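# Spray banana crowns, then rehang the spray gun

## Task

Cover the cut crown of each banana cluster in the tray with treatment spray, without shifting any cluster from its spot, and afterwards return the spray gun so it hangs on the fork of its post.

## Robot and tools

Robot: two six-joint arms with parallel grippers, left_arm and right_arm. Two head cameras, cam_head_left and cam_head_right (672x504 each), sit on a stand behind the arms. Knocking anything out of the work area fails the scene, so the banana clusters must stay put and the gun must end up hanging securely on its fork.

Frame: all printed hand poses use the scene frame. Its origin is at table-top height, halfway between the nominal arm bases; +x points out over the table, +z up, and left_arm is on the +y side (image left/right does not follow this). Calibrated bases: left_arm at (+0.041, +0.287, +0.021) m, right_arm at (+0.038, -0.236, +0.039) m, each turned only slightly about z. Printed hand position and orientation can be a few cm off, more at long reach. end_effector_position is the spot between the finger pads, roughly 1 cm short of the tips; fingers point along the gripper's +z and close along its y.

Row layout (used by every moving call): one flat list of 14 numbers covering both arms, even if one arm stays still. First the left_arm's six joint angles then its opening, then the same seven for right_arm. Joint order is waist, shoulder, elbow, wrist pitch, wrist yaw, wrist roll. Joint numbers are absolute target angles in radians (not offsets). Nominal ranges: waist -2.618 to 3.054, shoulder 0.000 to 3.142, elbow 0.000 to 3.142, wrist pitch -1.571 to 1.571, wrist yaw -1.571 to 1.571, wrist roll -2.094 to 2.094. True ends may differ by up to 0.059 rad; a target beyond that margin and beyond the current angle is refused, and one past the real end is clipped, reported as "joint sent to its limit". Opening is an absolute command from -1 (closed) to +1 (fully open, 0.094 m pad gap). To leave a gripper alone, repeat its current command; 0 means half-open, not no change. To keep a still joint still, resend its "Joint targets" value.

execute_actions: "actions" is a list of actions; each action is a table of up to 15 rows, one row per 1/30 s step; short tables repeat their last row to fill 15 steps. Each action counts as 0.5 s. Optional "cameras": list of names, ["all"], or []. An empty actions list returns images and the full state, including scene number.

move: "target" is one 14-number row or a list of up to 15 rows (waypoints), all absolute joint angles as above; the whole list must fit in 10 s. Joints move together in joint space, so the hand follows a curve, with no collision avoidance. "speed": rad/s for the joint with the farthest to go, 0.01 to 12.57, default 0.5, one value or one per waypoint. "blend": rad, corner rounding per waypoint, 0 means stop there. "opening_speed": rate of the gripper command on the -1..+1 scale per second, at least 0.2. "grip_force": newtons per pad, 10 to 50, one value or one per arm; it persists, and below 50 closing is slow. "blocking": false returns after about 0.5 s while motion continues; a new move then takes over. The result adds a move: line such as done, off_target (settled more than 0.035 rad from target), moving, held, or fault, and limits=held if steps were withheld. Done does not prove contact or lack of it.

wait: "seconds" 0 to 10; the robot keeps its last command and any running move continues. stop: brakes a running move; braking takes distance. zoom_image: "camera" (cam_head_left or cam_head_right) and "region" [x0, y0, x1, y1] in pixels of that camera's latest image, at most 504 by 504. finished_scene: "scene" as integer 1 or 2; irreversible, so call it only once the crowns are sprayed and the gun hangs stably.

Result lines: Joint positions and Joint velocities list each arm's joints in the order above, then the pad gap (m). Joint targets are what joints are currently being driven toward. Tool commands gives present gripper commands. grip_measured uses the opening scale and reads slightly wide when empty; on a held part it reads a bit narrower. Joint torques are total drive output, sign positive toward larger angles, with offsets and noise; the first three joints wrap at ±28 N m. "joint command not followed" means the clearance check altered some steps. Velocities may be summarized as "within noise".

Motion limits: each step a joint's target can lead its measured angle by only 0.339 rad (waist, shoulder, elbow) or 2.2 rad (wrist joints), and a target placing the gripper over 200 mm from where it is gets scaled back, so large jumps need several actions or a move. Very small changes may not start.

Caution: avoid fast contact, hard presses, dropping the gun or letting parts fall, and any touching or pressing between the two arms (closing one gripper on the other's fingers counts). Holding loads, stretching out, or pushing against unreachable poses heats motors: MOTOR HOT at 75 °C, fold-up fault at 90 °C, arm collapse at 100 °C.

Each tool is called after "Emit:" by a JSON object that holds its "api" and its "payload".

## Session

Emit:
{"api": "execute_actions", "payload": {"actions": []}}

Emit:
{"api": "zoom_image", "payload": {"camera": "cam_head_left", "region": [60, 30, 240, 210]}}

Emit:
{"api": "zoom_image", "payload": {"camera": "cam_head_left", "region": [170, 80, 550, 270]}}

Scene clock: 0.00 s.
left_arm: end_effector_position=(+0.4365, +0.2849, +0.1505) grip_measured=+1.000 end_effector_quat_wxyz=(+0.647, +0.010, +0.762, -0.011) | right_arm: end_effector_position=(+0.4447, -0.2204, +0.1565) grip_measured=+1.000 end_effector_quat_wxyz=(+0.619, +0.010, +0.785, -0.042)
Joint positions: left_arm=[0.051 1.543 0.3 1.08 0.042 0.003 0.094] | right_arm=[0.063 1.577 0.373 0.967 0.196 -0.009 0.094]
Joint velocities: within noise
Joint torques (N m): no reading
Motor temperatures (°C): left_arm=[27 30 30 36 26 26 27] | right_arm=[27 26 34 33 29 24 29]
Heat: left arm: 36 °C; right arm: 34 °C.
Joint targets: left_arm=[0.051 1.539 0.304 1.075 0.042 0.003] | right_arm=[0.063 1.576 0.374 0.953 0.197 -0.008]
Tool commands: left_gripper/opening=+1.0 right_gripper/opening=+1.0

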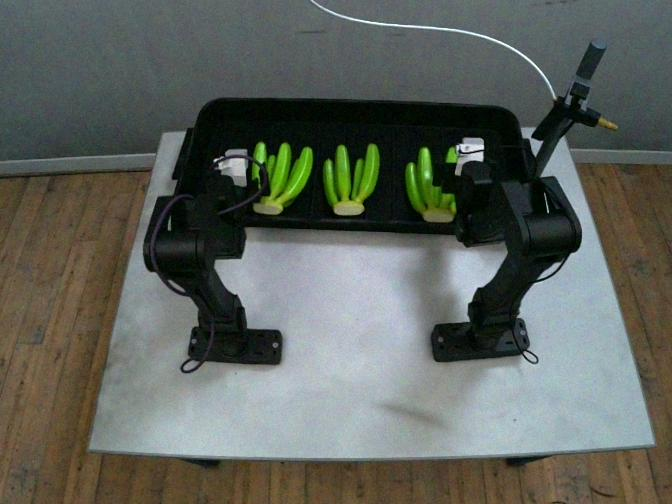

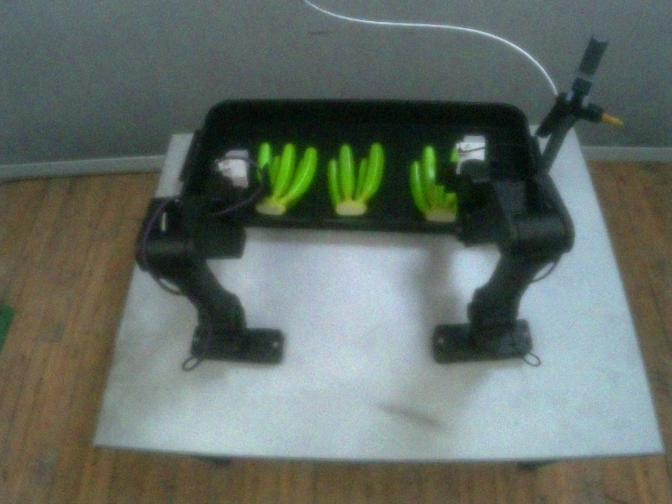

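Scaled by 2.800 from the camera's 672x504 image, which has a finer 960x720 frame.

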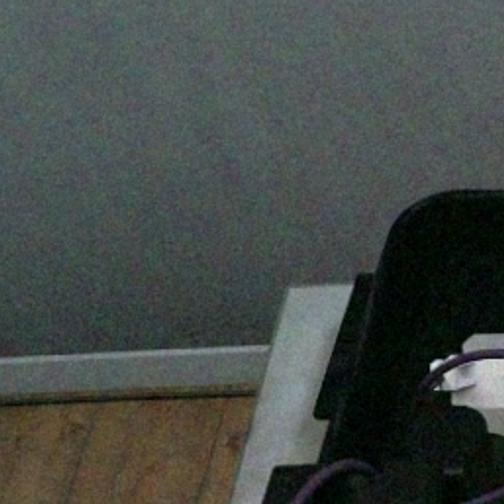

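Scaled by 1.326 from the camera's 672x504 image, which has a finer 960x720 frame.

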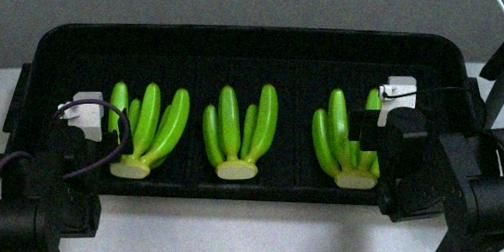

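Emit:
{"api": "zoom_image", "payload": {"camera": "cam_head_left", "region": [510, 30, 640, 160]}}

Emit:
{"api": "zoom_image", "payload": {"camera": "cam_head_right", "region": [510, 30, 640, 160]}}

Emit:
{"api": "zoom_image", "payload": {"camera": "cam_head_left", "region": [500, 90, 600, 190]}}

Scaled by 3.877 from the camera's 672x504 image, which has a finer 960x720 frame.

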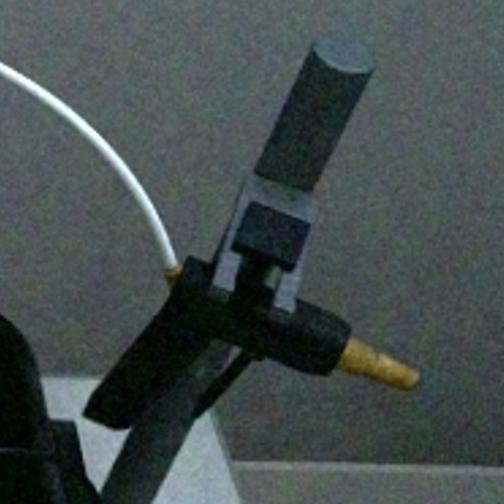

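Scaled by 3.877 from the camera's 672x504 image, which has a finer 960x720 frame.

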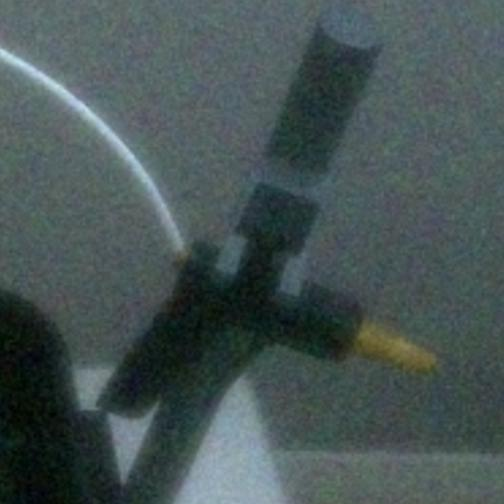

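Scaled by 5.040 from the camera's 672x504 image, which has a finer 960x720 frame.

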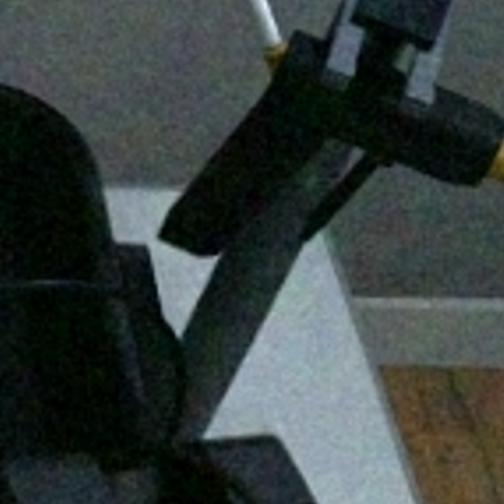

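Emit:
{"api": "move", "payload": {"target": [[0.051,1.2,0.5,0.8,0.042,0,1,0.06,1.0,0.6,0.45,0.2,0.1,1],[1.0,1.0,0.4,0.6,0.04,0,1,-0.253,0.889,0.37,0.56,0.355,0.15,1]], "speed": 0.9, "blend": [0.1,0], "grip_force": 50, "cameras": ["all"]}}

Emit:
{"api": "zoom_image", "payload": {"camera": "cam_head_left", "region": [500, 30, 640, 170]}}

Emit:
{"api": "zoom_image", "payload": {"camera": "cam_head_left", "region": [170, 80, 550, 270]}}

Scene clock: 53.73 s.
left_arm: end_effector_position=(+0.2588, +0.5833, +0.2752) grip_measured=+1.000 end_effector_quat_wxyz=(+0.634, -0.313, +0.635, +0.310) | right_arm: end_effector_position=(+0.3600, -0.3578, +0.3092) grip_measured=+1.000 end_effector_quat_wxyz=(+0.710, +0.233, +0.651, -0.136)
Joint positions: left_arm=[0.994 1.017 0.418 0.597 0.041 -0.003 0.094] | right_arm=[-0.246 0.903 0.391 0.56 0.344 0.139 0.094]
Joint torques (N m): left_arm=[0.65 -3.59 6.76 1.72 -0.02 0.05] | right_arm=[-0.68 -3.15 5.94 1.63 0.08 0.1]
Motor temperatures (°C): left_arm=[27 31 31 41 26 26 27] | right_arm=[27 28 37 40 29 24 29]
Heat: left arm: 41 °C; right arm: 40 °C.
Joint targets: left_arm=[1.000 1.000 0.400 0.600 0.040 0.000] | right_arm=[-0.253 0.889 0.370 0.560 0.355 0.150]
move: done

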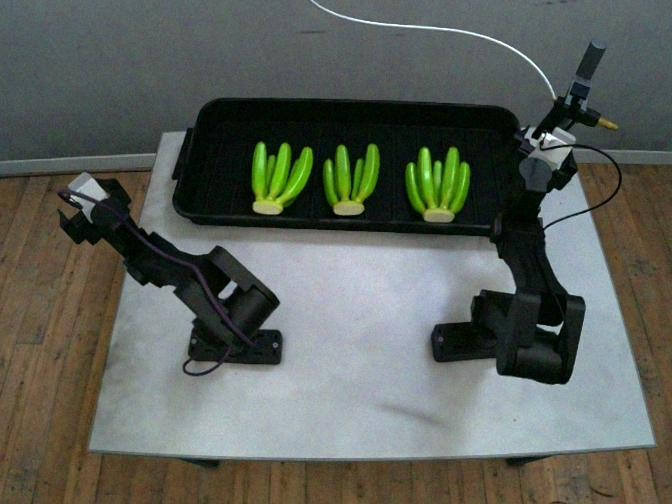

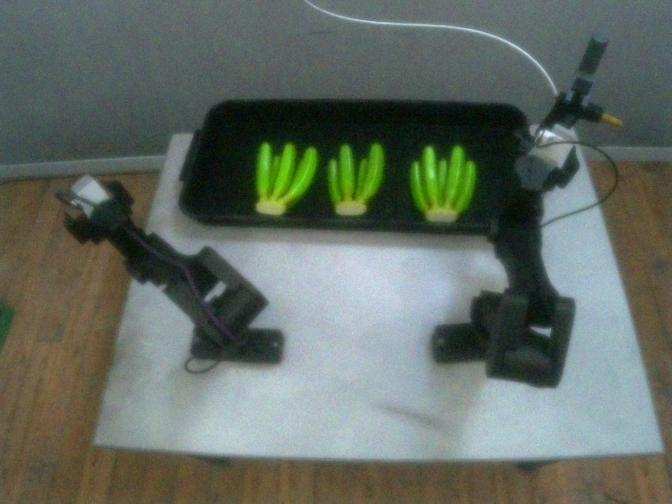

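Scaled by 3.600 from the camera's 672x504 image, which has a finer 960x720 frame.

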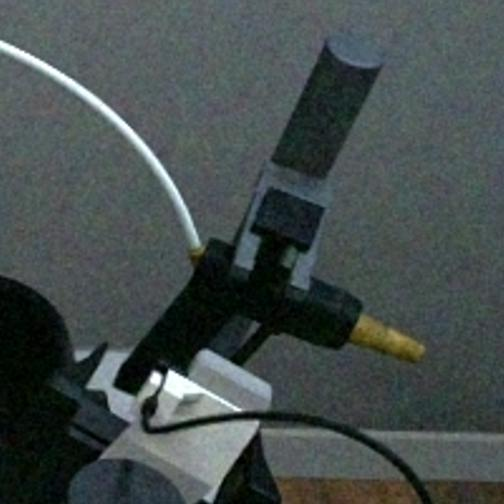

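Scaled by 1.326 from the camera's 672x504 image, which has a finer 960x720 frame.

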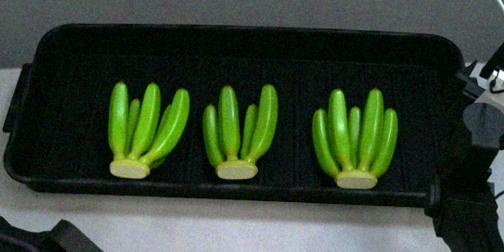

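Emit:
{"api": "move", "payload": {"target": [[1.0,1.0,0.4,0.6,0.04,0,1,-0.215,0.889,0.33,0.56,0.39,0.15,1],[1.0,1.0,0.4,0.6,0.04,0,1,-0.353,1.393,0.61,0.78,0.255,0.15,1]], "speed": [0.4,0.25], "cameras": ["all"]}}

Emit:
{"api": "zoom_image", "payload": {"camera": "cam_head_left", "region": [510, 50, 620, 180]}}

Emit:
{"api": "zoom_image", "payload": {"camera": "cam_head_right", "region": [510, 50, 620, 180]}}

Scene clock: 70.97 s.
left_arm: end_effector_position=(+0.2588, +0.5833, +0.2751) grip_measured=+1.000 end_effector_quat_wxyz=(+0.634, -0.313, +0.635, +0.310) | right_arm: end_effector_position=(+0.4362, -0.4007, +0.2801) grip_measured=+1.000 end_effector_quat_wxyz=(+0.687, +0.239, +0.671, -0.143)
Joint positions: left_arm=[0.994 1.017 0.418 0.596 0.041 -0.003 0.094] | right_arm=[-0.345 1.381 0.584 0.781 0.261 0.141 0.094]
Joint torques (N m): left_arm=[0.66 -3.58 6.76 1.75 -0.03 0.06] | right_arm=[-0.65 -4.38 9.02 1.58 -0.09 0.11]
Heat: left arm: 40 °C; right arm: 42 °C.
Joint targets: left_arm=[1.000 1.000 0.400 0.600 0.040 0.000] | right_arm=[-0.353 1.393 0.610 0.780 0.255 0.150]
move: done

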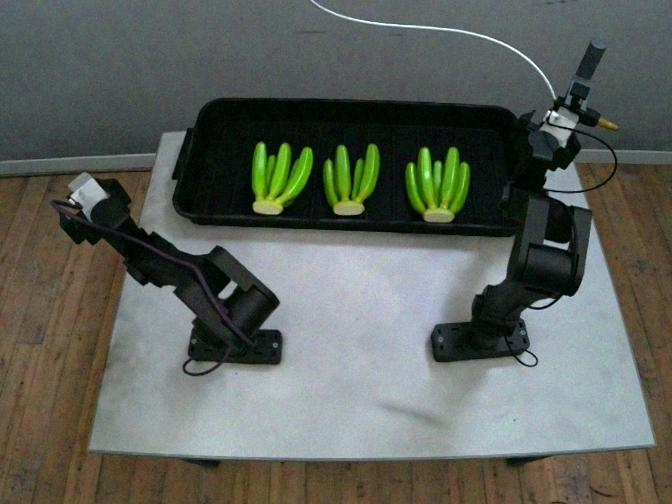

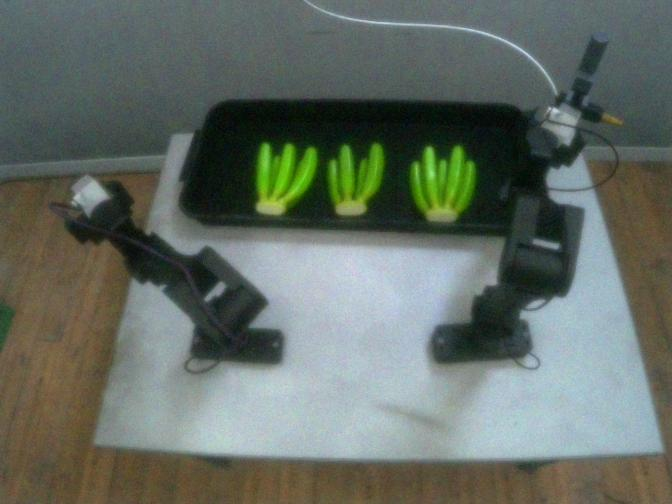

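Scaled by 3.877 from the camera's 672x504 image, which has a finer 960x720 frame.

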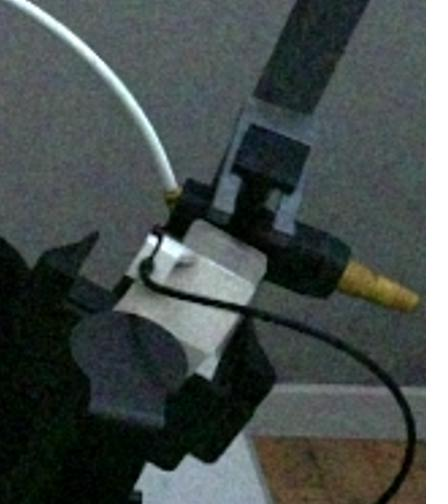

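Scaled by 3.877 from the camera's 672x504 image, which has a finer 960x720 frame.

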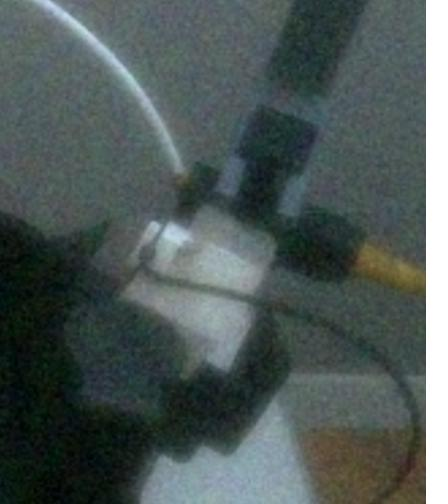

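Emit:
{"api": "move", "payload": {"target": [[1.0,1.0,0.4,0.6,0.04,0,1,-0.27,0.98,0.36,0.62,0.34,0.15,1],[1.0,1.0,0.4,0.6,0.04,0,1,-0.392,1.393,0.625,0.77,0.216,0.15,1]], "speed": [0.3,0.25], "cameras": ["cam_head_left"]}}

Emit:
{"api": "zoom_image", "payload": {"camera": "cam_head_left", "region": [510, 50, 620, 180]}}

Scene clock: 87.40 s.
left_arm: end_effector_position=(+0.2588, +0.5833, +0.2751) grip_measured=+1.000 end_effector_quat_wxyz=(+0.634, -0.313, +0.635, +0.310) | right_arm: end_effector_position=(+0.4349, -0.4109, +0.2832) grip_measured=+1.000 end_effector_quat_wxyz=(+0.687, +0.240, +0.671, -0.143)
Joint positions: left_arm=[0.994 1.017 0.418 0.596 0.041 -0.003 0.094] | right_arm=[-0.383 1.38 0.598 0.766 0.224 0.142 0.094]
Joint torques (N m): left_arm=[0.68 -3.62 6.83 1.78 -0.02 0.07] | right_arm=[-0.76 -4.62 8.96 1.71 -0.16 0.11]
Heat: left arm: 40 °C; right arm: 42 °C.
Joint targets: left_arm=[1.000 1.000 0.400 0.600 0.040 0.000] | right_arm=[-0.392 1.393 0.625 0.770 0.216 0.150]
move: done
Images, in order (width x height): cam_head_left 672x504.

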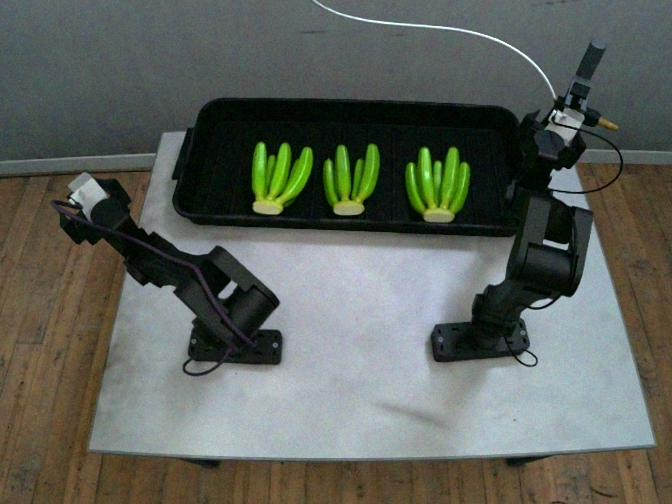

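Scaled by 3.877 from the camera's 672x504 image, which has a finer 960x720 frame.

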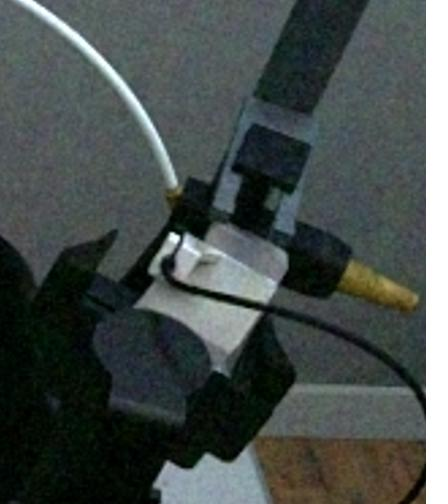

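Emit:
{"api": "move", "payload": {"target": [1.0,1.0,0.4,0.6,0.04,0,1,-0.392,1.393,0.625,0.77,0.216,0.17,-0.45], "speed": 0.2, "opening_speed": 0.6, "cameras": ["cam_head_left"]}}

Emit:
{"api": "zoom_image", "payload": {"camera": "cam_head_left", "region": [510, 50, 620, 180]}}

Scene clock: 98.70 s.
left_arm: end_effector_position=(+0.2588, +0.5833, +0.2751) grip_measured=+1.000 end_effector_quat_wxyz=(+0.634, -0.313, +0.635, +0.310) | right_arm: end_effector_position=(+0.4357, -0.4095, +0.2854) grip_measured=-0.277 end_effector_quat_wxyz=(+0.692, +0.244, +0.666, -0.133)
Joint positions: left_arm=[0.994 1.017 0.418 0.596 0.041 -0.003 0.094] | right_arm=[-0.383 1.38 0.598 0.775 0.215 0.162 0.034]
Joint torques (N m): left_arm=[0.7 -3.59 6.74 1.78 -0.04 0.06] | right_arm=[-0.59 -4.63 9.21 1.57 -0.04 0.07]
Heat: left arm: 40 °C; right arm: 42 °C.
Joint targets: left_arm=[1.000 1.000 0.400 0.600 0.040 0.000] | right_arm=[-0.392 1.393 0.625 0.770 0.216 0.170]
move: done
Images, in order (width x height): cam_head_left 672x504.

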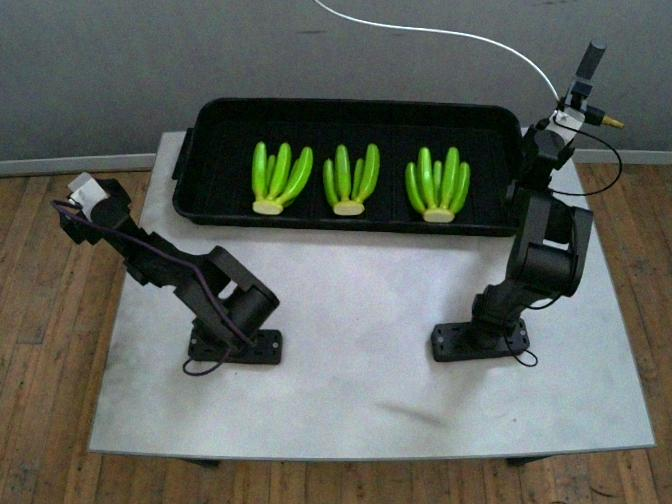

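Scaled by 3.877 from the camera's 672x504 image, which has a finer 960x720 frame.

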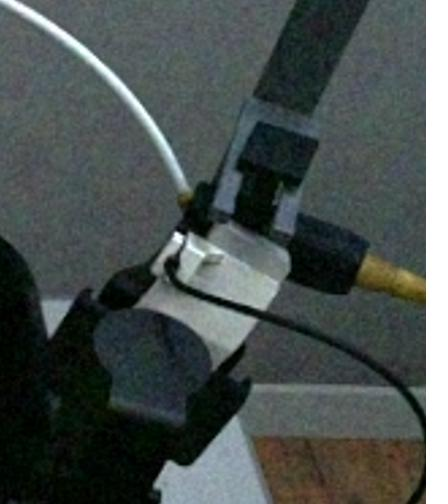

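Emit:
{"api": "move", "payload": {"target": [[1.0,1.0,0.4,0.6,0.04,0,1,-0.385,1.385,0.655,0.78,0.216,0.17,-0.6],[1.0,1.0,0.4,0.6,0.04,0,1,-0.319,1.141,0.522,0.70,0.289,0.17,-0.6],[1.0,1.0,0.4,0.6,0.04,0,1,-0.231,0.861,0.43,0.53,0.377,0.17,-0.6],[1.0,1.0,0.4,0.6,0.04,0,1,-0.148,0.67,0.425,0.345,0.46,0.17,-0.6]], "speed": 0.16, "blend": [0,0.03,0.03,0], "cameras": ["all"]}}

Emit:
{"api": "zoom_image", "payload": {"camera": "cam_head_left", "region": [480, 30, 640, 190]}}

Scene clock: 114.70 s.
left_arm: end_effector_position=(+0.2588, +0.5833, +0.2751) grip_measured=+1.000 end_effector_quat_wxyz=(+0.634, -0.313, +0.635, +0.310) | right_arm: end_effector_position=(+0.3279, -0.3434, +0.3445) grip_measured=-0.277 end_effector_quat_wxyz=(+0.723, +0.254, +0.630, -0.127)
Joint positions: left_arm=[0.994 1.017 0.418 0.596 0.041 -0.003 0.094] | right_arm=[-0.157 0.686 0.443 0.329 0.457 0.171 0.034]
Joint torques (N m): left_arm=[0.68 -3.51 6.86 1.74 -0.03 0.06] | right_arm=[0.68 -1.87 6.28 1.71 -0.03 -0.02]
Heat: left arm: 40 °C; right arm: 43 °C.
Joint targets: left_arm=[1.000 1.000 0.400 0.600 0.040 0.000] | right_arm=[-0.148 0.670 0.425 0.345 0.460 0.170]
move: done

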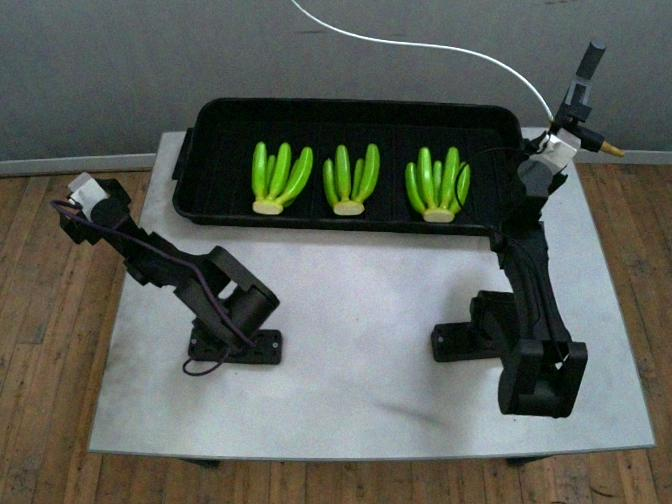

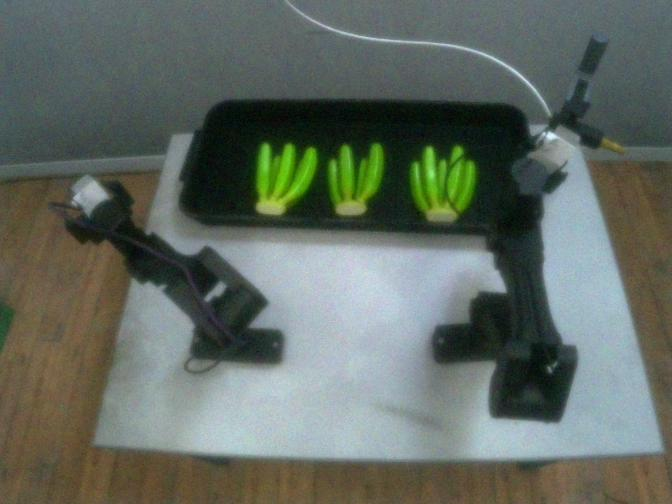

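Scaled by 3.150 from the camera's 672x504 image, which has a finer 960x720 frame.

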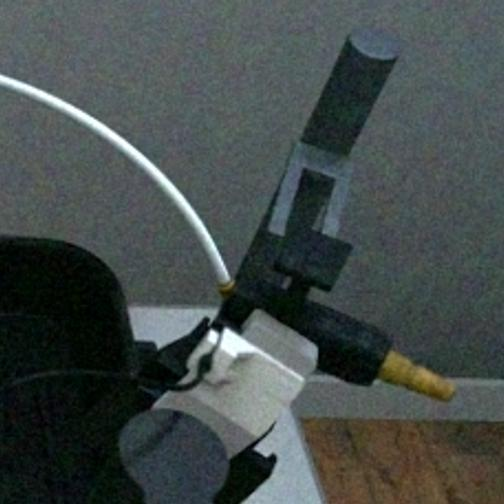

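Emit:
{"api": "move", "payload": {"target": [[1.0,1.0,0.4,0.6,0.04,0,1,0.3,0.75,0.44,0.42,0.6,1.0,-0.6],[1.0,1.0,0.4,0.6,0.04,0,1,0.692,1.008,0.406,0.71,0.75,1.77,-0.6],[1.0,1.0,0.4,0.6,0.04,0,1,0.692,1.008,0.406,0.50,0.75,1.77,-0.6]], "speed": [0.7,0.7,0.15], "blend": [0.1,0.02,0], "cameras": ["all"]}}

Emit:
{"api": "zoom_image", "payload": {"camera": "cam_head_left", "region": [320, 110, 500, 240]}}

Scene clock: 146.03 s.
left_arm: end_effector_position=(+0.2588, +0.5833, +0.2751) grip_measured=+1.000 end_effector_quat_wxyz=(+0.634, -0.313, +0.635, +0.310) | right_arm: end_effector_position=(+0.3543, -0.1086, +0.2786) grip_measured=-0.277 end_effector_quat_wxyz=(+0.445, +0.554, +0.474, +0.521)
Joint positions: left_arm=[0.994 1.017 0.418 0.596 0.041 -0.003 0.094] | right_arm=[0.685 1.007 0.421 0.503 0.741 1.783 0.034]
Joint torques (N m): left_arm=[0.69 -3.59 6.71 1.74 -0.01 0.06] | right_arm=[0.44 -2.39 6.05 1.45 0.12 -0.12]
Heat: left arm: 40 °C; right arm: 44 °C.
Joint targets: left_arm=[1.000 1.000 0.400 0.600 0.040 0.000] | right_arm=[0.692 1.008 0.406 0.500 0.750 1.770]
move: done

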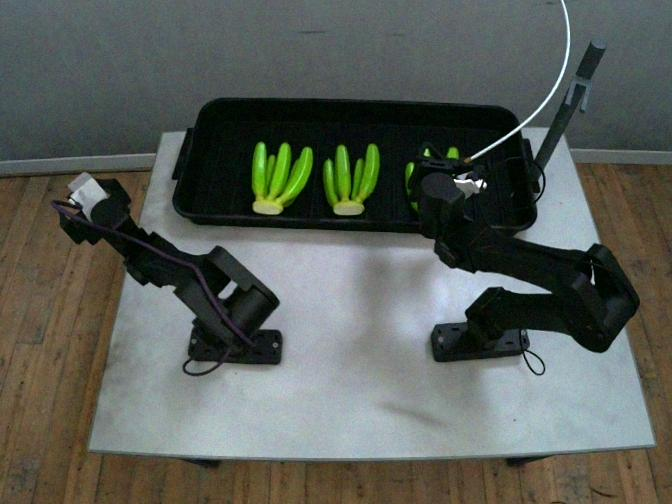

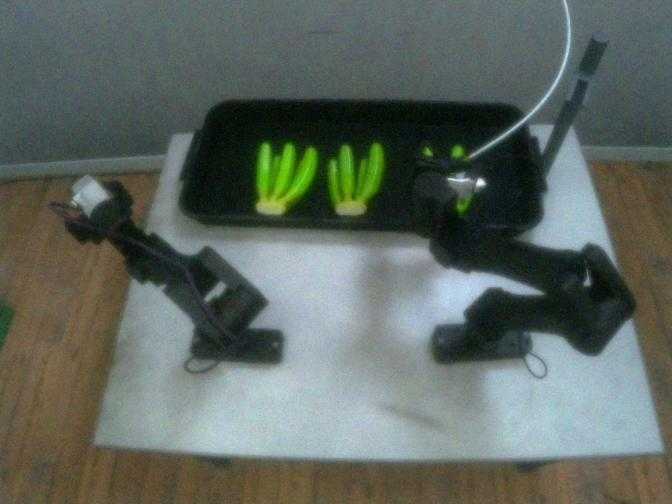

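Scaled by 2.800 from the camera's 672x504 image, which has a finer 960x720 frame.

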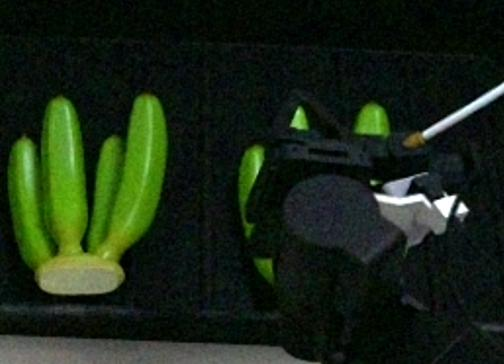

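Emit:
{"api": "move", "payload": {"target": [[1.0,1.0,0.4,0.6,0.04,0,1,0.73,1.05,0.424,0.5,0.79,1.77,-0.6],[1.0,1.0,0.4,0.6,0.04,0,1,0.73,1.05,0.424,0.73,0.79,1.77,-0.6],[1.0,1.0,0.4,0.6,0.04,0,1,0.65,0.967,0.39,0.70,0.707,1.77,-0.6],[1.0,1.0,0.4,0.6,0.04,0,1,0.65,0.967,0.39,0.46,0.707,1.77,-0.6],[1.0,1.0,0.4,0.6,0.04,0,1,0.606,0.927,0.378,0.43,0.664,1.77,-0.6],[1.0,1.0,0.4,0.6,0.04,0,1,0.606,0.927,0.378,0.66,0.664,1.77,-0.6],[1.0,1.0,0.4,0.6,0.04,0,1,1.0,1.0,0.42,0.62,0.98,1.77,-0.6]], "speed": [0.18,0.18,0.18,0.18,0.18,0.18,0.5], "blend": [0.02,0.02,0.02,0.02,0.02,0.02,0], "cameras": ["all"]}}

Emit:
{"api": "zoom_image", "payload": {"camera": "cam_head_left", "region": [320, 110, 500, 240]}}

Scene clock: 170.27 s.
left_arm: end_effector_position=(+0.2588, +0.5833, +0.2751) grip_measured=+1.000 end_effector_quat_wxyz=(+0.634, -0.313, +0.635, +0.310) | right_arm: end_effector_position=(+0.3075, -0.0612, +0.2940) grip_measured=-0.277 end_effector_quat_wxyz=(+0.418, +0.532, +0.458, +0.576)
Joint positions: left_arm=[0.994 1.017 0.418 0.596 0.041 -0.003 0.094] | right_arm=[0.993 0.998 0.393 0.628 0.968 1.785 0.034]
Joint torques (N m): left_arm=[0.65 -3.6 6.79 1.74 -0.02 0.05] | right_arm=[0.59 -2.15 9.36 1.31 0.08 -0.13]
Heat: left arm: 40 °C; right arm: 42 °C.
Joint targets: left_arm=[1.000 1.000 0.400 0.600 0.040 0.000] | right_arm=[1.000 1.000 0.420 0.620 0.980 1.770]
move: done

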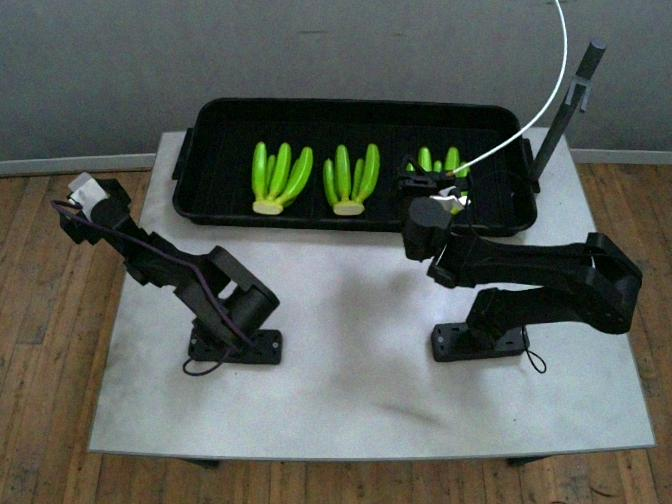

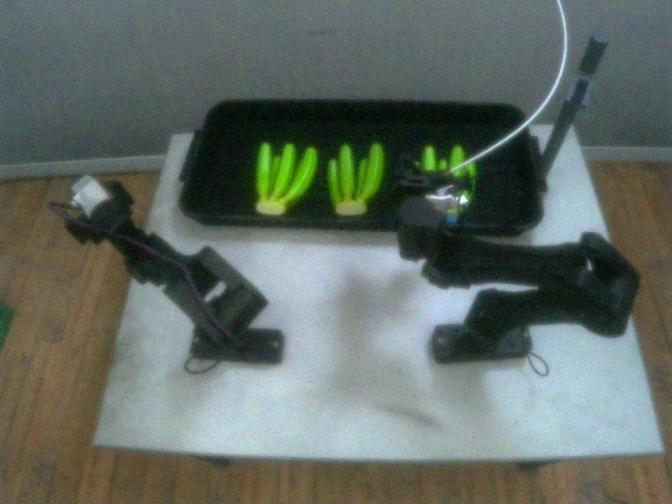

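Scaled by 2.800 from the camera's 672x504 image, which has a finer 960x720 frame.

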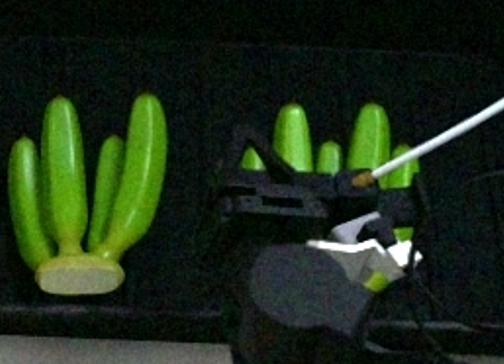

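Emit:
{"api": "move", "payload": {"target": [[1.0,1.0,0.4,0.6,0.04,0,1,0.973,1.51,0.722,0.93,0.63,1.77,-0.6],[1.0,1.0,0.4,0.6,0.04,0,1,0.973,1.51,0.722,0.72,0.63,1.77,-0.6],[1.0,1.0,0.4,0.6,0.04,0,1,0.992,1.55,0.763,0.72,0.65,1.77,-0.6],[1.0,1.0,0.4,0.6,0.04,0,1,0.992,1.55,0.763,0.93,0.65,1.77,-0.6],[1.0,1.0,0.4,0.6,0.04,0,1,1.012,1.59,0.805,0.93,0.67,1.77,-0.6],[1.0,1.0,0.4,0.6,0.04,0,1,1.012,1.59,0.805,0.72,0.67,1.77,-0.6],[1.0,1.0,0.4,0.6,0.04,0,1,1.032,1.63,0.847,0.72,0.69,1.77,-0.6],[1.0,1.0,0.4,0.6,0.04,0,1,1.032,1.63,0.847,0.93,0.69,1.77,-0.6],[1.0,1.0,0.4,0.6,0.04,0,1,1.052,1.67,0.889,0.93,0.71,1.77,-0.6],[1.0,1.0,0.4,0.6,0.04,0,1,1.052,1.67,0.889,0.72,0.71,1.77,-0.6]], "speed": [0.5,0.2,0.2,0.2,0.2,0.2,0.2,0.2,0.2,0.2], "blend": [0.015,0.015,0.015,0.015,0.015,0.015,0.015,0.015,0.015,0], "cameras": ["all"]}}

Emit:
{"api": "zoom_image", "payload": {"camera": "cam_head_left", "region": [240, 110, 490, 240]}}

Scene clock: 192.23 s.
left_arm: end_effector_position=(+0.2588, +0.5833, +0.2751) grip_measured=+1.000 end_effector_quat_wxyz=(+0.634, -0.313, +0.635, +0.310) | right_arm: end_effector_position=(+0.3496, +0.1267, +0.2705) grip_measured=-0.277 end_effector_quat_wxyz=(+0.330, +0.450, +0.572, +0.601)
Joint positions: left_arm=[0.994 1.017 0.418 0.596 0.041 -0.003 0.094] | right_arm=[1.046 1.657 0.855 0.723 0.701 1.786 0.034]
Joint torques (N m): left_arm=[0.77 -3.63 6.72 1.74 -0.02 0.05] | right_arm=[0.58 -7.25 9.47 1.51 0.07 -0.15]
Heat: left arm: 40 °C; right arm: 43 °C.
Joint targets: left_arm=[1.000 1.000 0.400 0.600 0.040 0.000] | right_arm=[1.052 1.670 0.889 0.720 0.710 1.770]
move: done

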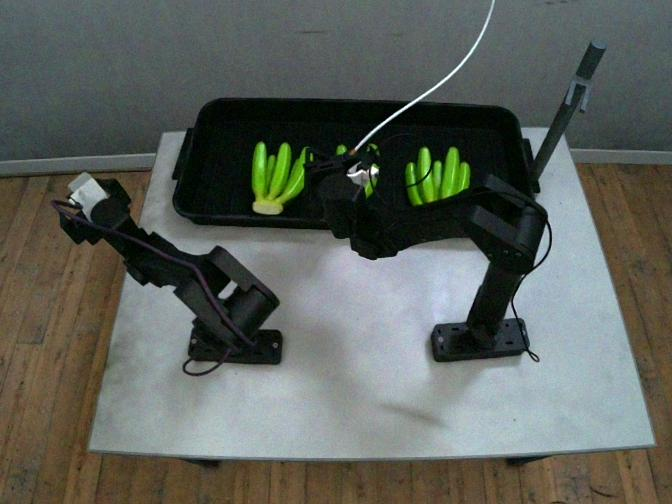

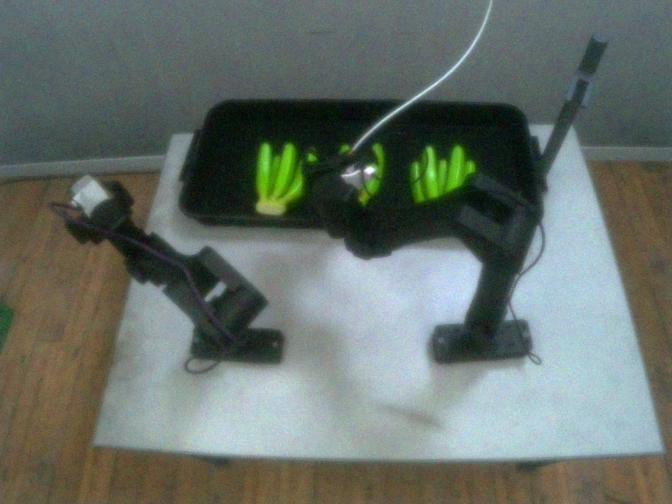

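Scaled by 2.016 from the camera's 672x504 image, which has a finer 960x720 frame.

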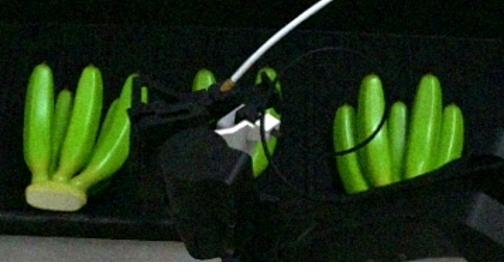

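Emit:
{"api": "move", "payload": {"target": [[1.0,1.0,0.4,0.6,0.04,0,1,1.078,1.916,1.194,0.87,0.336,1.77,-0.6],[1.0,1.0,0.4,0.6,0.04,0,1,1.078,1.916,1.194,0.66,0.336,1.77,-0.6],[1.0,1.0,0.4,0.6,0.04,0,1,1.091,1.962,1.265,0.64,0.349,1.77,-0.6],[1.0,1.0,0.4,0.6,0.04,0,1,1.091,1.962,1.265,0.85,0.349,1.77,-0.6],[1.0,1.0,0.4,0.6,0.04,0,1,1.103,2.008,1.336,0.83,0.361,1.77,-0.6],[1.0,1.0,0.4,0.6,0.04,0,1,1.103,2.008,1.336,0.62,0.361,1.77,-0.6],[1.0,1.0,0.4,0.6,0.04,0,1,1.116,2.054,1.407,0.60,0.374,1.77,-0.6],[1.0,1.0,0.4,0.6,0.04,0,1,1.116,2.054,1.407,0.81,0.374,1.77,-0.6],[1.0,1.0,0.4,0.6,0.04,0,1,1.129,2.101,1.478,0.79,0.387,1.77,-0.6],[1.0,1.0,0.4,0.6,0.04,0,1,1.129,2.101,1.478,0.58,0.387,1.77,-0.6]], "speed": [0.4,0.22,0.22,0.22,0.22,0.22,0.22,0.22,0.22,0.22], "blend": [0.015,0.015,0.015,0.015,0.015,0.015,0.015,0.015,0.015,0], "cameras": ["all"]}}

Emit:
{"api": "zoom_image", "payload": {"camera": "cam_head_left", "region": [240, 110, 490, 240]}}

Scene clock: 213.07 s.
left_arm: end_effector_position=(+0.2588, +0.5833, +0.2751) grip_measured=+1.000 end_effector_quat_wxyz=(+0.634, -0.313, +0.635, +0.310) | right_arm: end_effector_position=(+0.3333, +0.3118, +0.2743) grip_measured=-0.277 end_effector_quat_wxyz=(+0.195, +0.336, +0.647, +0.656)
Joint positions: left_arm=[0.994 1.017 0.418 0.596 0.041 -0.003 0.094] | right_arm=[1.123 2.08 1.44 0.572 0.376 1.786 0.034]
Joint torques (N m): left_arm=[0.65 -3.63 6.74 1.75 -0.03 0.08] | right_arm=[0.51 -11.25 10.59 1.76 0.11 -0.19]
Motor temperatures (°C): left_arm=[27 29 30 40 26 26 26] | right_arm=[27 30 43 43 29 24 31]
Heat: left arm: 40 °C; right arm: 43 °C.
Joint targets: left_arm=[1.000 1.000 0.400 0.600 0.040 0.000] | right_arm=[1.129 2.101 1.478 0.580 0.387 1.770]
move: off_target (right_arm); right_arm: the elbow is farthest, 0.038 rad from its target

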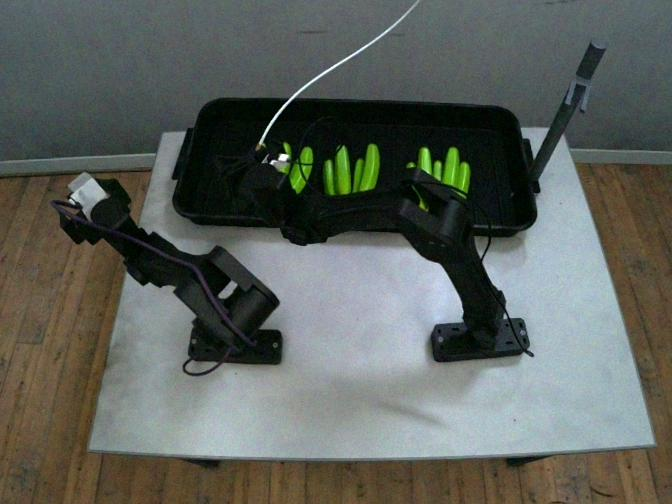

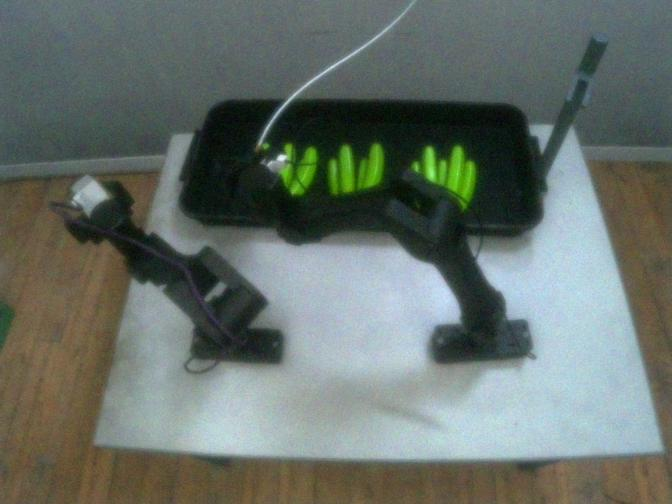

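Scaled by 2.016 from the camera's 672x504 image, which has a finer 960x720 frame.

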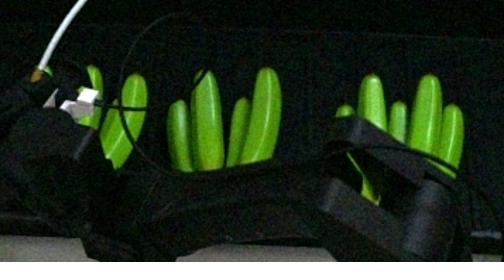

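Emit:
{"api": "move", "payload": {"target": [[1.0,1.0,0.4,0.6,0.04,0,1,1.0,1.4,0.9,0.5,0.38,1.77,-0.6],[1.0,1.0,0.4,0.6,0.04,0,1,0.0,0.75,0.5,0.42,0.38,1.77,-0.6]], "speed": 0.8, "blend": [0.15,0], "cameras": ["all"]}}

Emit:
{"api": "zoom_image", "payload": {"camera": "cam_head_left", "region": [240, 130, 480, 240]}}

Emit:
{"api": "zoom_image", "payload": {"camera": "cam_head_right", "region": [240, 130, 480, 240]}}

Scene clock: 222.73 s.
left_arm: end_effector_position=(+0.2588, +0.5833, +0.2751) grip_measured=+1.000 end_effector_quat_wxyz=(+0.634, -0.313, +0.635, +0.310) | right_arm: end_effector_position=(+0.3579, -0.2815, +0.3756) grip_measured=-0.277 end_effector_quat_wxyz=(+0.547, +0.578, +0.305, +0.522)
Joint positions: left_arm=[0.994 1.017 0.418 0.596 0.041 -0.003 0.094] | right_arm=[0.006 0.765 0.515 0.407 0.383 1.788 0.034]
Joint torques (N m): left_arm=[0.72 -3.58 6.79 1.73 0 0.06] | right_arm=[-0.47 -2.22 6.48 1.66 -0.11 -0.21]
Heat: left arm: 41 °C; right arm: 44 °C.
Joint targets: left_arm=[1.000 1.000 0.400 0.600 0.040 0.000] | right_arm=[0.000 0.750 0.500 0.420 0.380 1.770]
move: done

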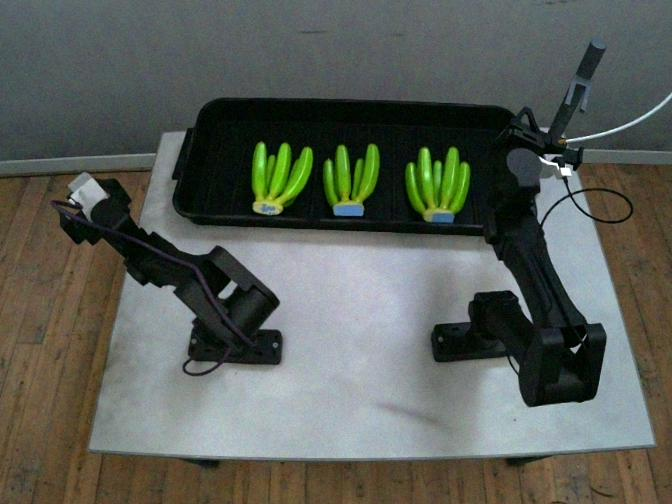

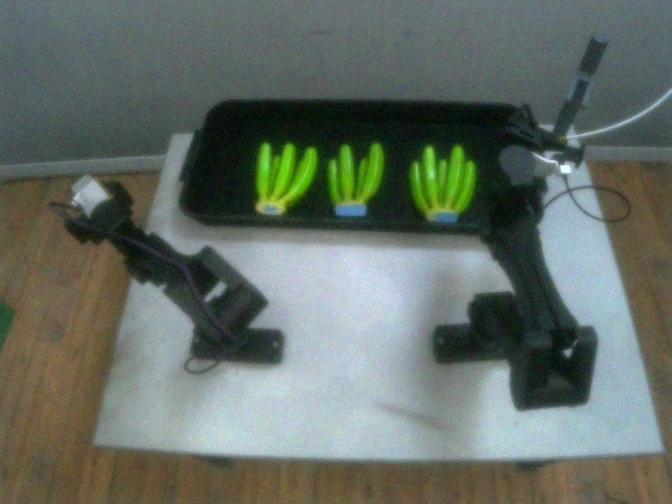

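Scaled by 2.100 from the camera's 672x504 image, which has a finer 960x720 frame.

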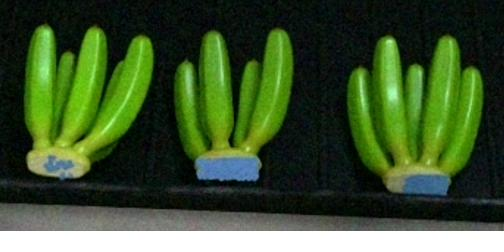

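Scaled by 2.100 from the camera's 672x504 image, which has a finer 960x720 frame.

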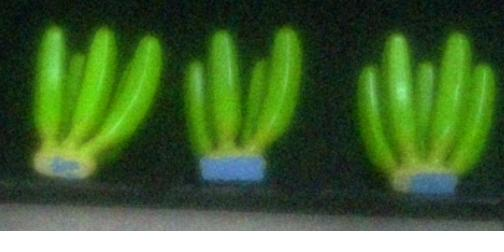

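Emit:
{"api": "move", "payload": {"target": [[1.0,1.0,0.4,0.6,0.04,0,1,0.76,1.08,0.437,0.75,0.817,1.77,-0.6],[1.0,1.0,0.4,0.6,0.04,0,1,0.76,1.08,0.437,0.51,0.817,1.77,-0.6],[1.0,1.0,0.4,0.6,0.04,0,1,0.785,1.11,0.45,0.53,0.845,1.77,-0.6],[1.0,1.0,0.4,0.6,0.04,0,1,0.785,1.11,0.45,0.77,0.845,1.77,-0.6],[1.0,1.0,0.4,0.6,0.04,0,1,0.81,1.14,0.465,0.78,0.87,1.77,-0.6],[1.0,1.0,0.4,0.6,0.04,0,1,0.81,1.14,0.465,0.53,0.87,1.77,-0.6]], "speed": [0.5,0.18,0.18,0.18,0.18,0.18], "blend": [0.015,0.015,0.015,0.015,0.015,0]}}

Emit:
{"api": "move", "payload": {"target": [[1.0,1.0,0.4,0.6,0.04,0,1,1.0,1.5,0.95,0.7,0.336,1.77,-0.6],[1.0,1.0,0.4,0.6,0.04,0,1,1.078,1.916,1.194,0.93,0.336,1.77,-0.6],[1.0,1.0,0.4,0.6,0.04,0,1,1.078,1.916,1.194,0.58,0.336,1.77,-0.6],[1.0,1.0,0.4,0.6,0.04,0,1,1.091,1.962,1.265,0.56,0.349,1.77,-0.6],[1.0,1.0,0.4,0.6,0.04,0,1,1.091,1.962,1.265,0.90,0.349,1.77,-0.6],[1.0,1.0,0.4,0.6,0.04,0,1,1.1,1.99,1.31,0.89,0.358,1.77,-0.6],[1.0,1.0,0.4,0.6,0.04,0,1,1.1,1.99,1.31,0.53,0.358,1.77,-0.6]], "speed": [0.8,0.5,0.23,0.2,0.23,0.2,0.23], "blend": [0.1,0.015,0.015,0.015,0.015,0.015,0]}}

Emit:
{"api": "move", "payload": {"target": [[1.0,1.0,0.4,0.6,0.04,0,1,1.11,2.03,1.37,0.50,0.367,1.77,-0.6],[1.0,1.0,0.4,0.6,0.04,0,1,1.11,2.03,1.37,0.87,0.367,1.77,-0.6],[1.0,1.0,0.4,0.6,0.04,0,1,1.121,2.07,1.43,0.85,0.378,1.77,-0.6],[1.0,1.0,0.4,0.6,0.04,0,1,1.121,2.07,1.43,0.48,0.378,1.77,-0.6],[1.0,1.0,0.4,0.6,0.04,0,1,1.133,2.11,1.495,0.46,0.39,1.77,-0.6],[1.0,1.0,0.4,0.6,0.04,0,1,1.133,2.11,1.495,0.83,0.39,1.77,-0.6]], "speed": 0.25, "blend": [0.015,0.015,0.015,0.015,0.015,0]}}

Emit:
{"api": "move", "payload": {"target": [[1.0,1.0,0.4,0.6,0.04,0,1,1.0,1.4,0.9,0.5,0.38,1.77,-0.6],[1.0,1.0,0.4,0.6,0.04,0,1,0.0,0.75,0.5,0.42,0.38,1.77,-0.6]], "speed": 0.8, "blend": [0.15,0], "cameras": ["all"]}}

Emit:
{"api": "zoom_image", "payload": {"camera": "cam_head_left", "region": [240, 130, 480, 240]}}

Scene clock: 259.77 s.
left_arm: end_effector_position=(+0.2588, +0.5833, +0.2751) grip_measured=+1.000 end_effector_quat_wxyz=(+0.634, -0.313, +0.635, +0.310) | right_arm: end_effector_position=(+0.3510, -0.0793, +0.2615) grip_measured=-0.277 end_effector_quat_wxyz=(+0.451, +0.551, +0.494, +0.499)
Joint positions: left_arm=[0.994 1.017 0.418 0.596 0.041 -0.003 0.094] | right_arm=[0.803 1.137 0.451 0.539 0.859 1.788 0.034]
Joint torques (N m): left_arm=[0.65 -3.56 6.8 1.77 -0.01 0.05] | right_arm=[0.61 -3.08 8.01 1.38 0.14 -0.18]
Heat: left arm: 41 °C; right arm: 45 °C.
Joint targets: left_arm=[1.000 1.000 0.400 0.600 0.040 0.000] | right_arm=[0.810 1.140 0.465 0.530 0.870 1.770]
move: done

Scene clock: 267.10 s.
left_arm: end_effector_position=(+0.2588, +0.5833, +0.2751) grip_measured=+1.000 end_effector_quat_wxyz=(+0.634, -0.313, +0.635, +0.310) | right_arm: end_effector_position=(+0.3313, +0.2744, +0.2483) grip_measured=-0.277 end_effector_quat_wxyz=(+0.196, +0.342, +0.682, +0.616)
Joint positions: left_arm=[0.994 1.017 0.418 0.596 0.041 -0.003 0.094] | right_arm=[1.094 1.971 1.274 0.523 0.349 1.788 0.034]
Joint torques (N m): left_arm=[0.62 -3.58 6.79 1.76 -0.01 0.06] | right_arm=[0.34 -10.13 10.3 1.71 0.06 -0.13]
Heat: left arm: 41 °C; right arm: 45 °C.
Joint targets: left_arm=[1.000 1.000 0.400 0.600 0.040 0.000] | right_arm=[1.100 1.990 1.310 0.530 0.358 1.770]
move: off_target (right_arm); right_arm: the elbow is farthest, 0.036 rad from its target

Scene clock: 272.87 s.
left_arm: end_effector_position=(+0.2588, +0.5833, +0.2751) grip_measured=+1.000 end_effector_quat_wxyz=(+0.634, -0.313, +0.635, +0.310) | right_arm: end_effector_position=(+0.3339, +0.3114, +0.3302) grip_measured=-0.277 end_effector_quat_wxyz=(+0.187, +0.328, +0.562, +0.736)
Joint positions: left_arm=[0.994 1.017 0.418 0.596 0.041 -0.003 0.094] | right_arm=[1.123 2.09 1.457 0.8 0.382 1.788 0.034]
Joint torques (N m): left_arm=[0.59 -3.62 6.76 1.74 0 0.04] | right_arm=[0.64 -11.45 10.3 1.88 0 -0.12]
Heat: left arm: 41 °C; right arm: 46 °C.
Joint targets: left_arm=[1.000 1.000 0.400 0.600 0.040 0.000] | right_arm=[1.133 2.110 1.495 0.830 0.390 1.770]
move: off_target (right_arm); right_arm: the elbow is farthest, 0.038 rad from its target

Scene clock: 275.57 s.
left_arm: end_effector_position=(+0.2588, +0.5833, +0.2751) grip_measured=+1.000 end_effector_quat_wxyz=(+0.634, -0.313, +0.635, +0.310) | right_arm: end_effector_position=(+0.3579, -0.2816, +0.3755) grip_measured=-0.277 end_effector_quat_wxyz=(+0.547, +0.578, +0.305, +0.522)
Joint positions: left_arm=[0.994 1.017 0.418 0.596 0.041 -0.003 0.094] | right_arm=[0.006 0.765 0.515 0.407 0.384 1.789 0.034]
Joint torques (N m): left_arm=[0.66 -3.6 6.68 1.75 -0.03 0.08] | right_arm=[-0.5 -2.41 6.49 1.71 -0.06 -0.19]
Heat: left arm: 41 °C; right arm: 46 °C.
Joint targets: left_arm=[1.000 1.000 0.400 0.600 0.040 0.000] | right_arm=[0.000 0.750 0.500 0.420 0.380 1.770]
move: done

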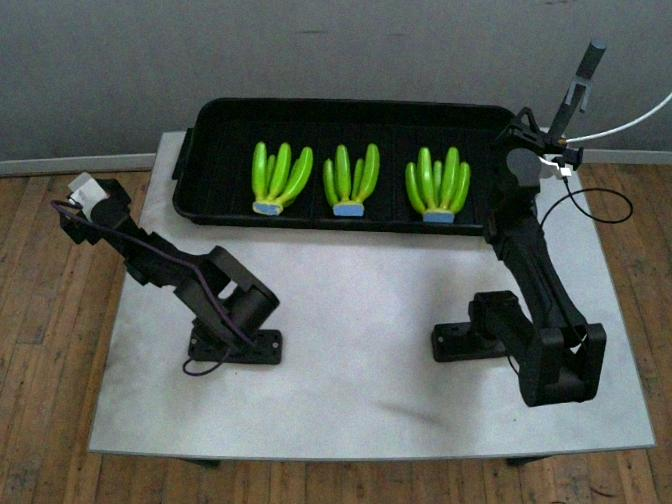

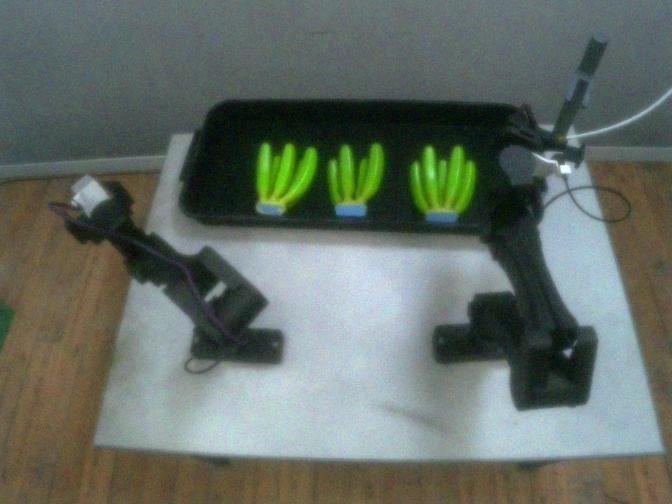

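Scaled by 2.100 from the camera's 672x504 image, which has a finer 960x720 frame.

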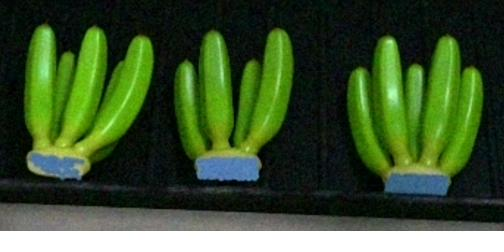

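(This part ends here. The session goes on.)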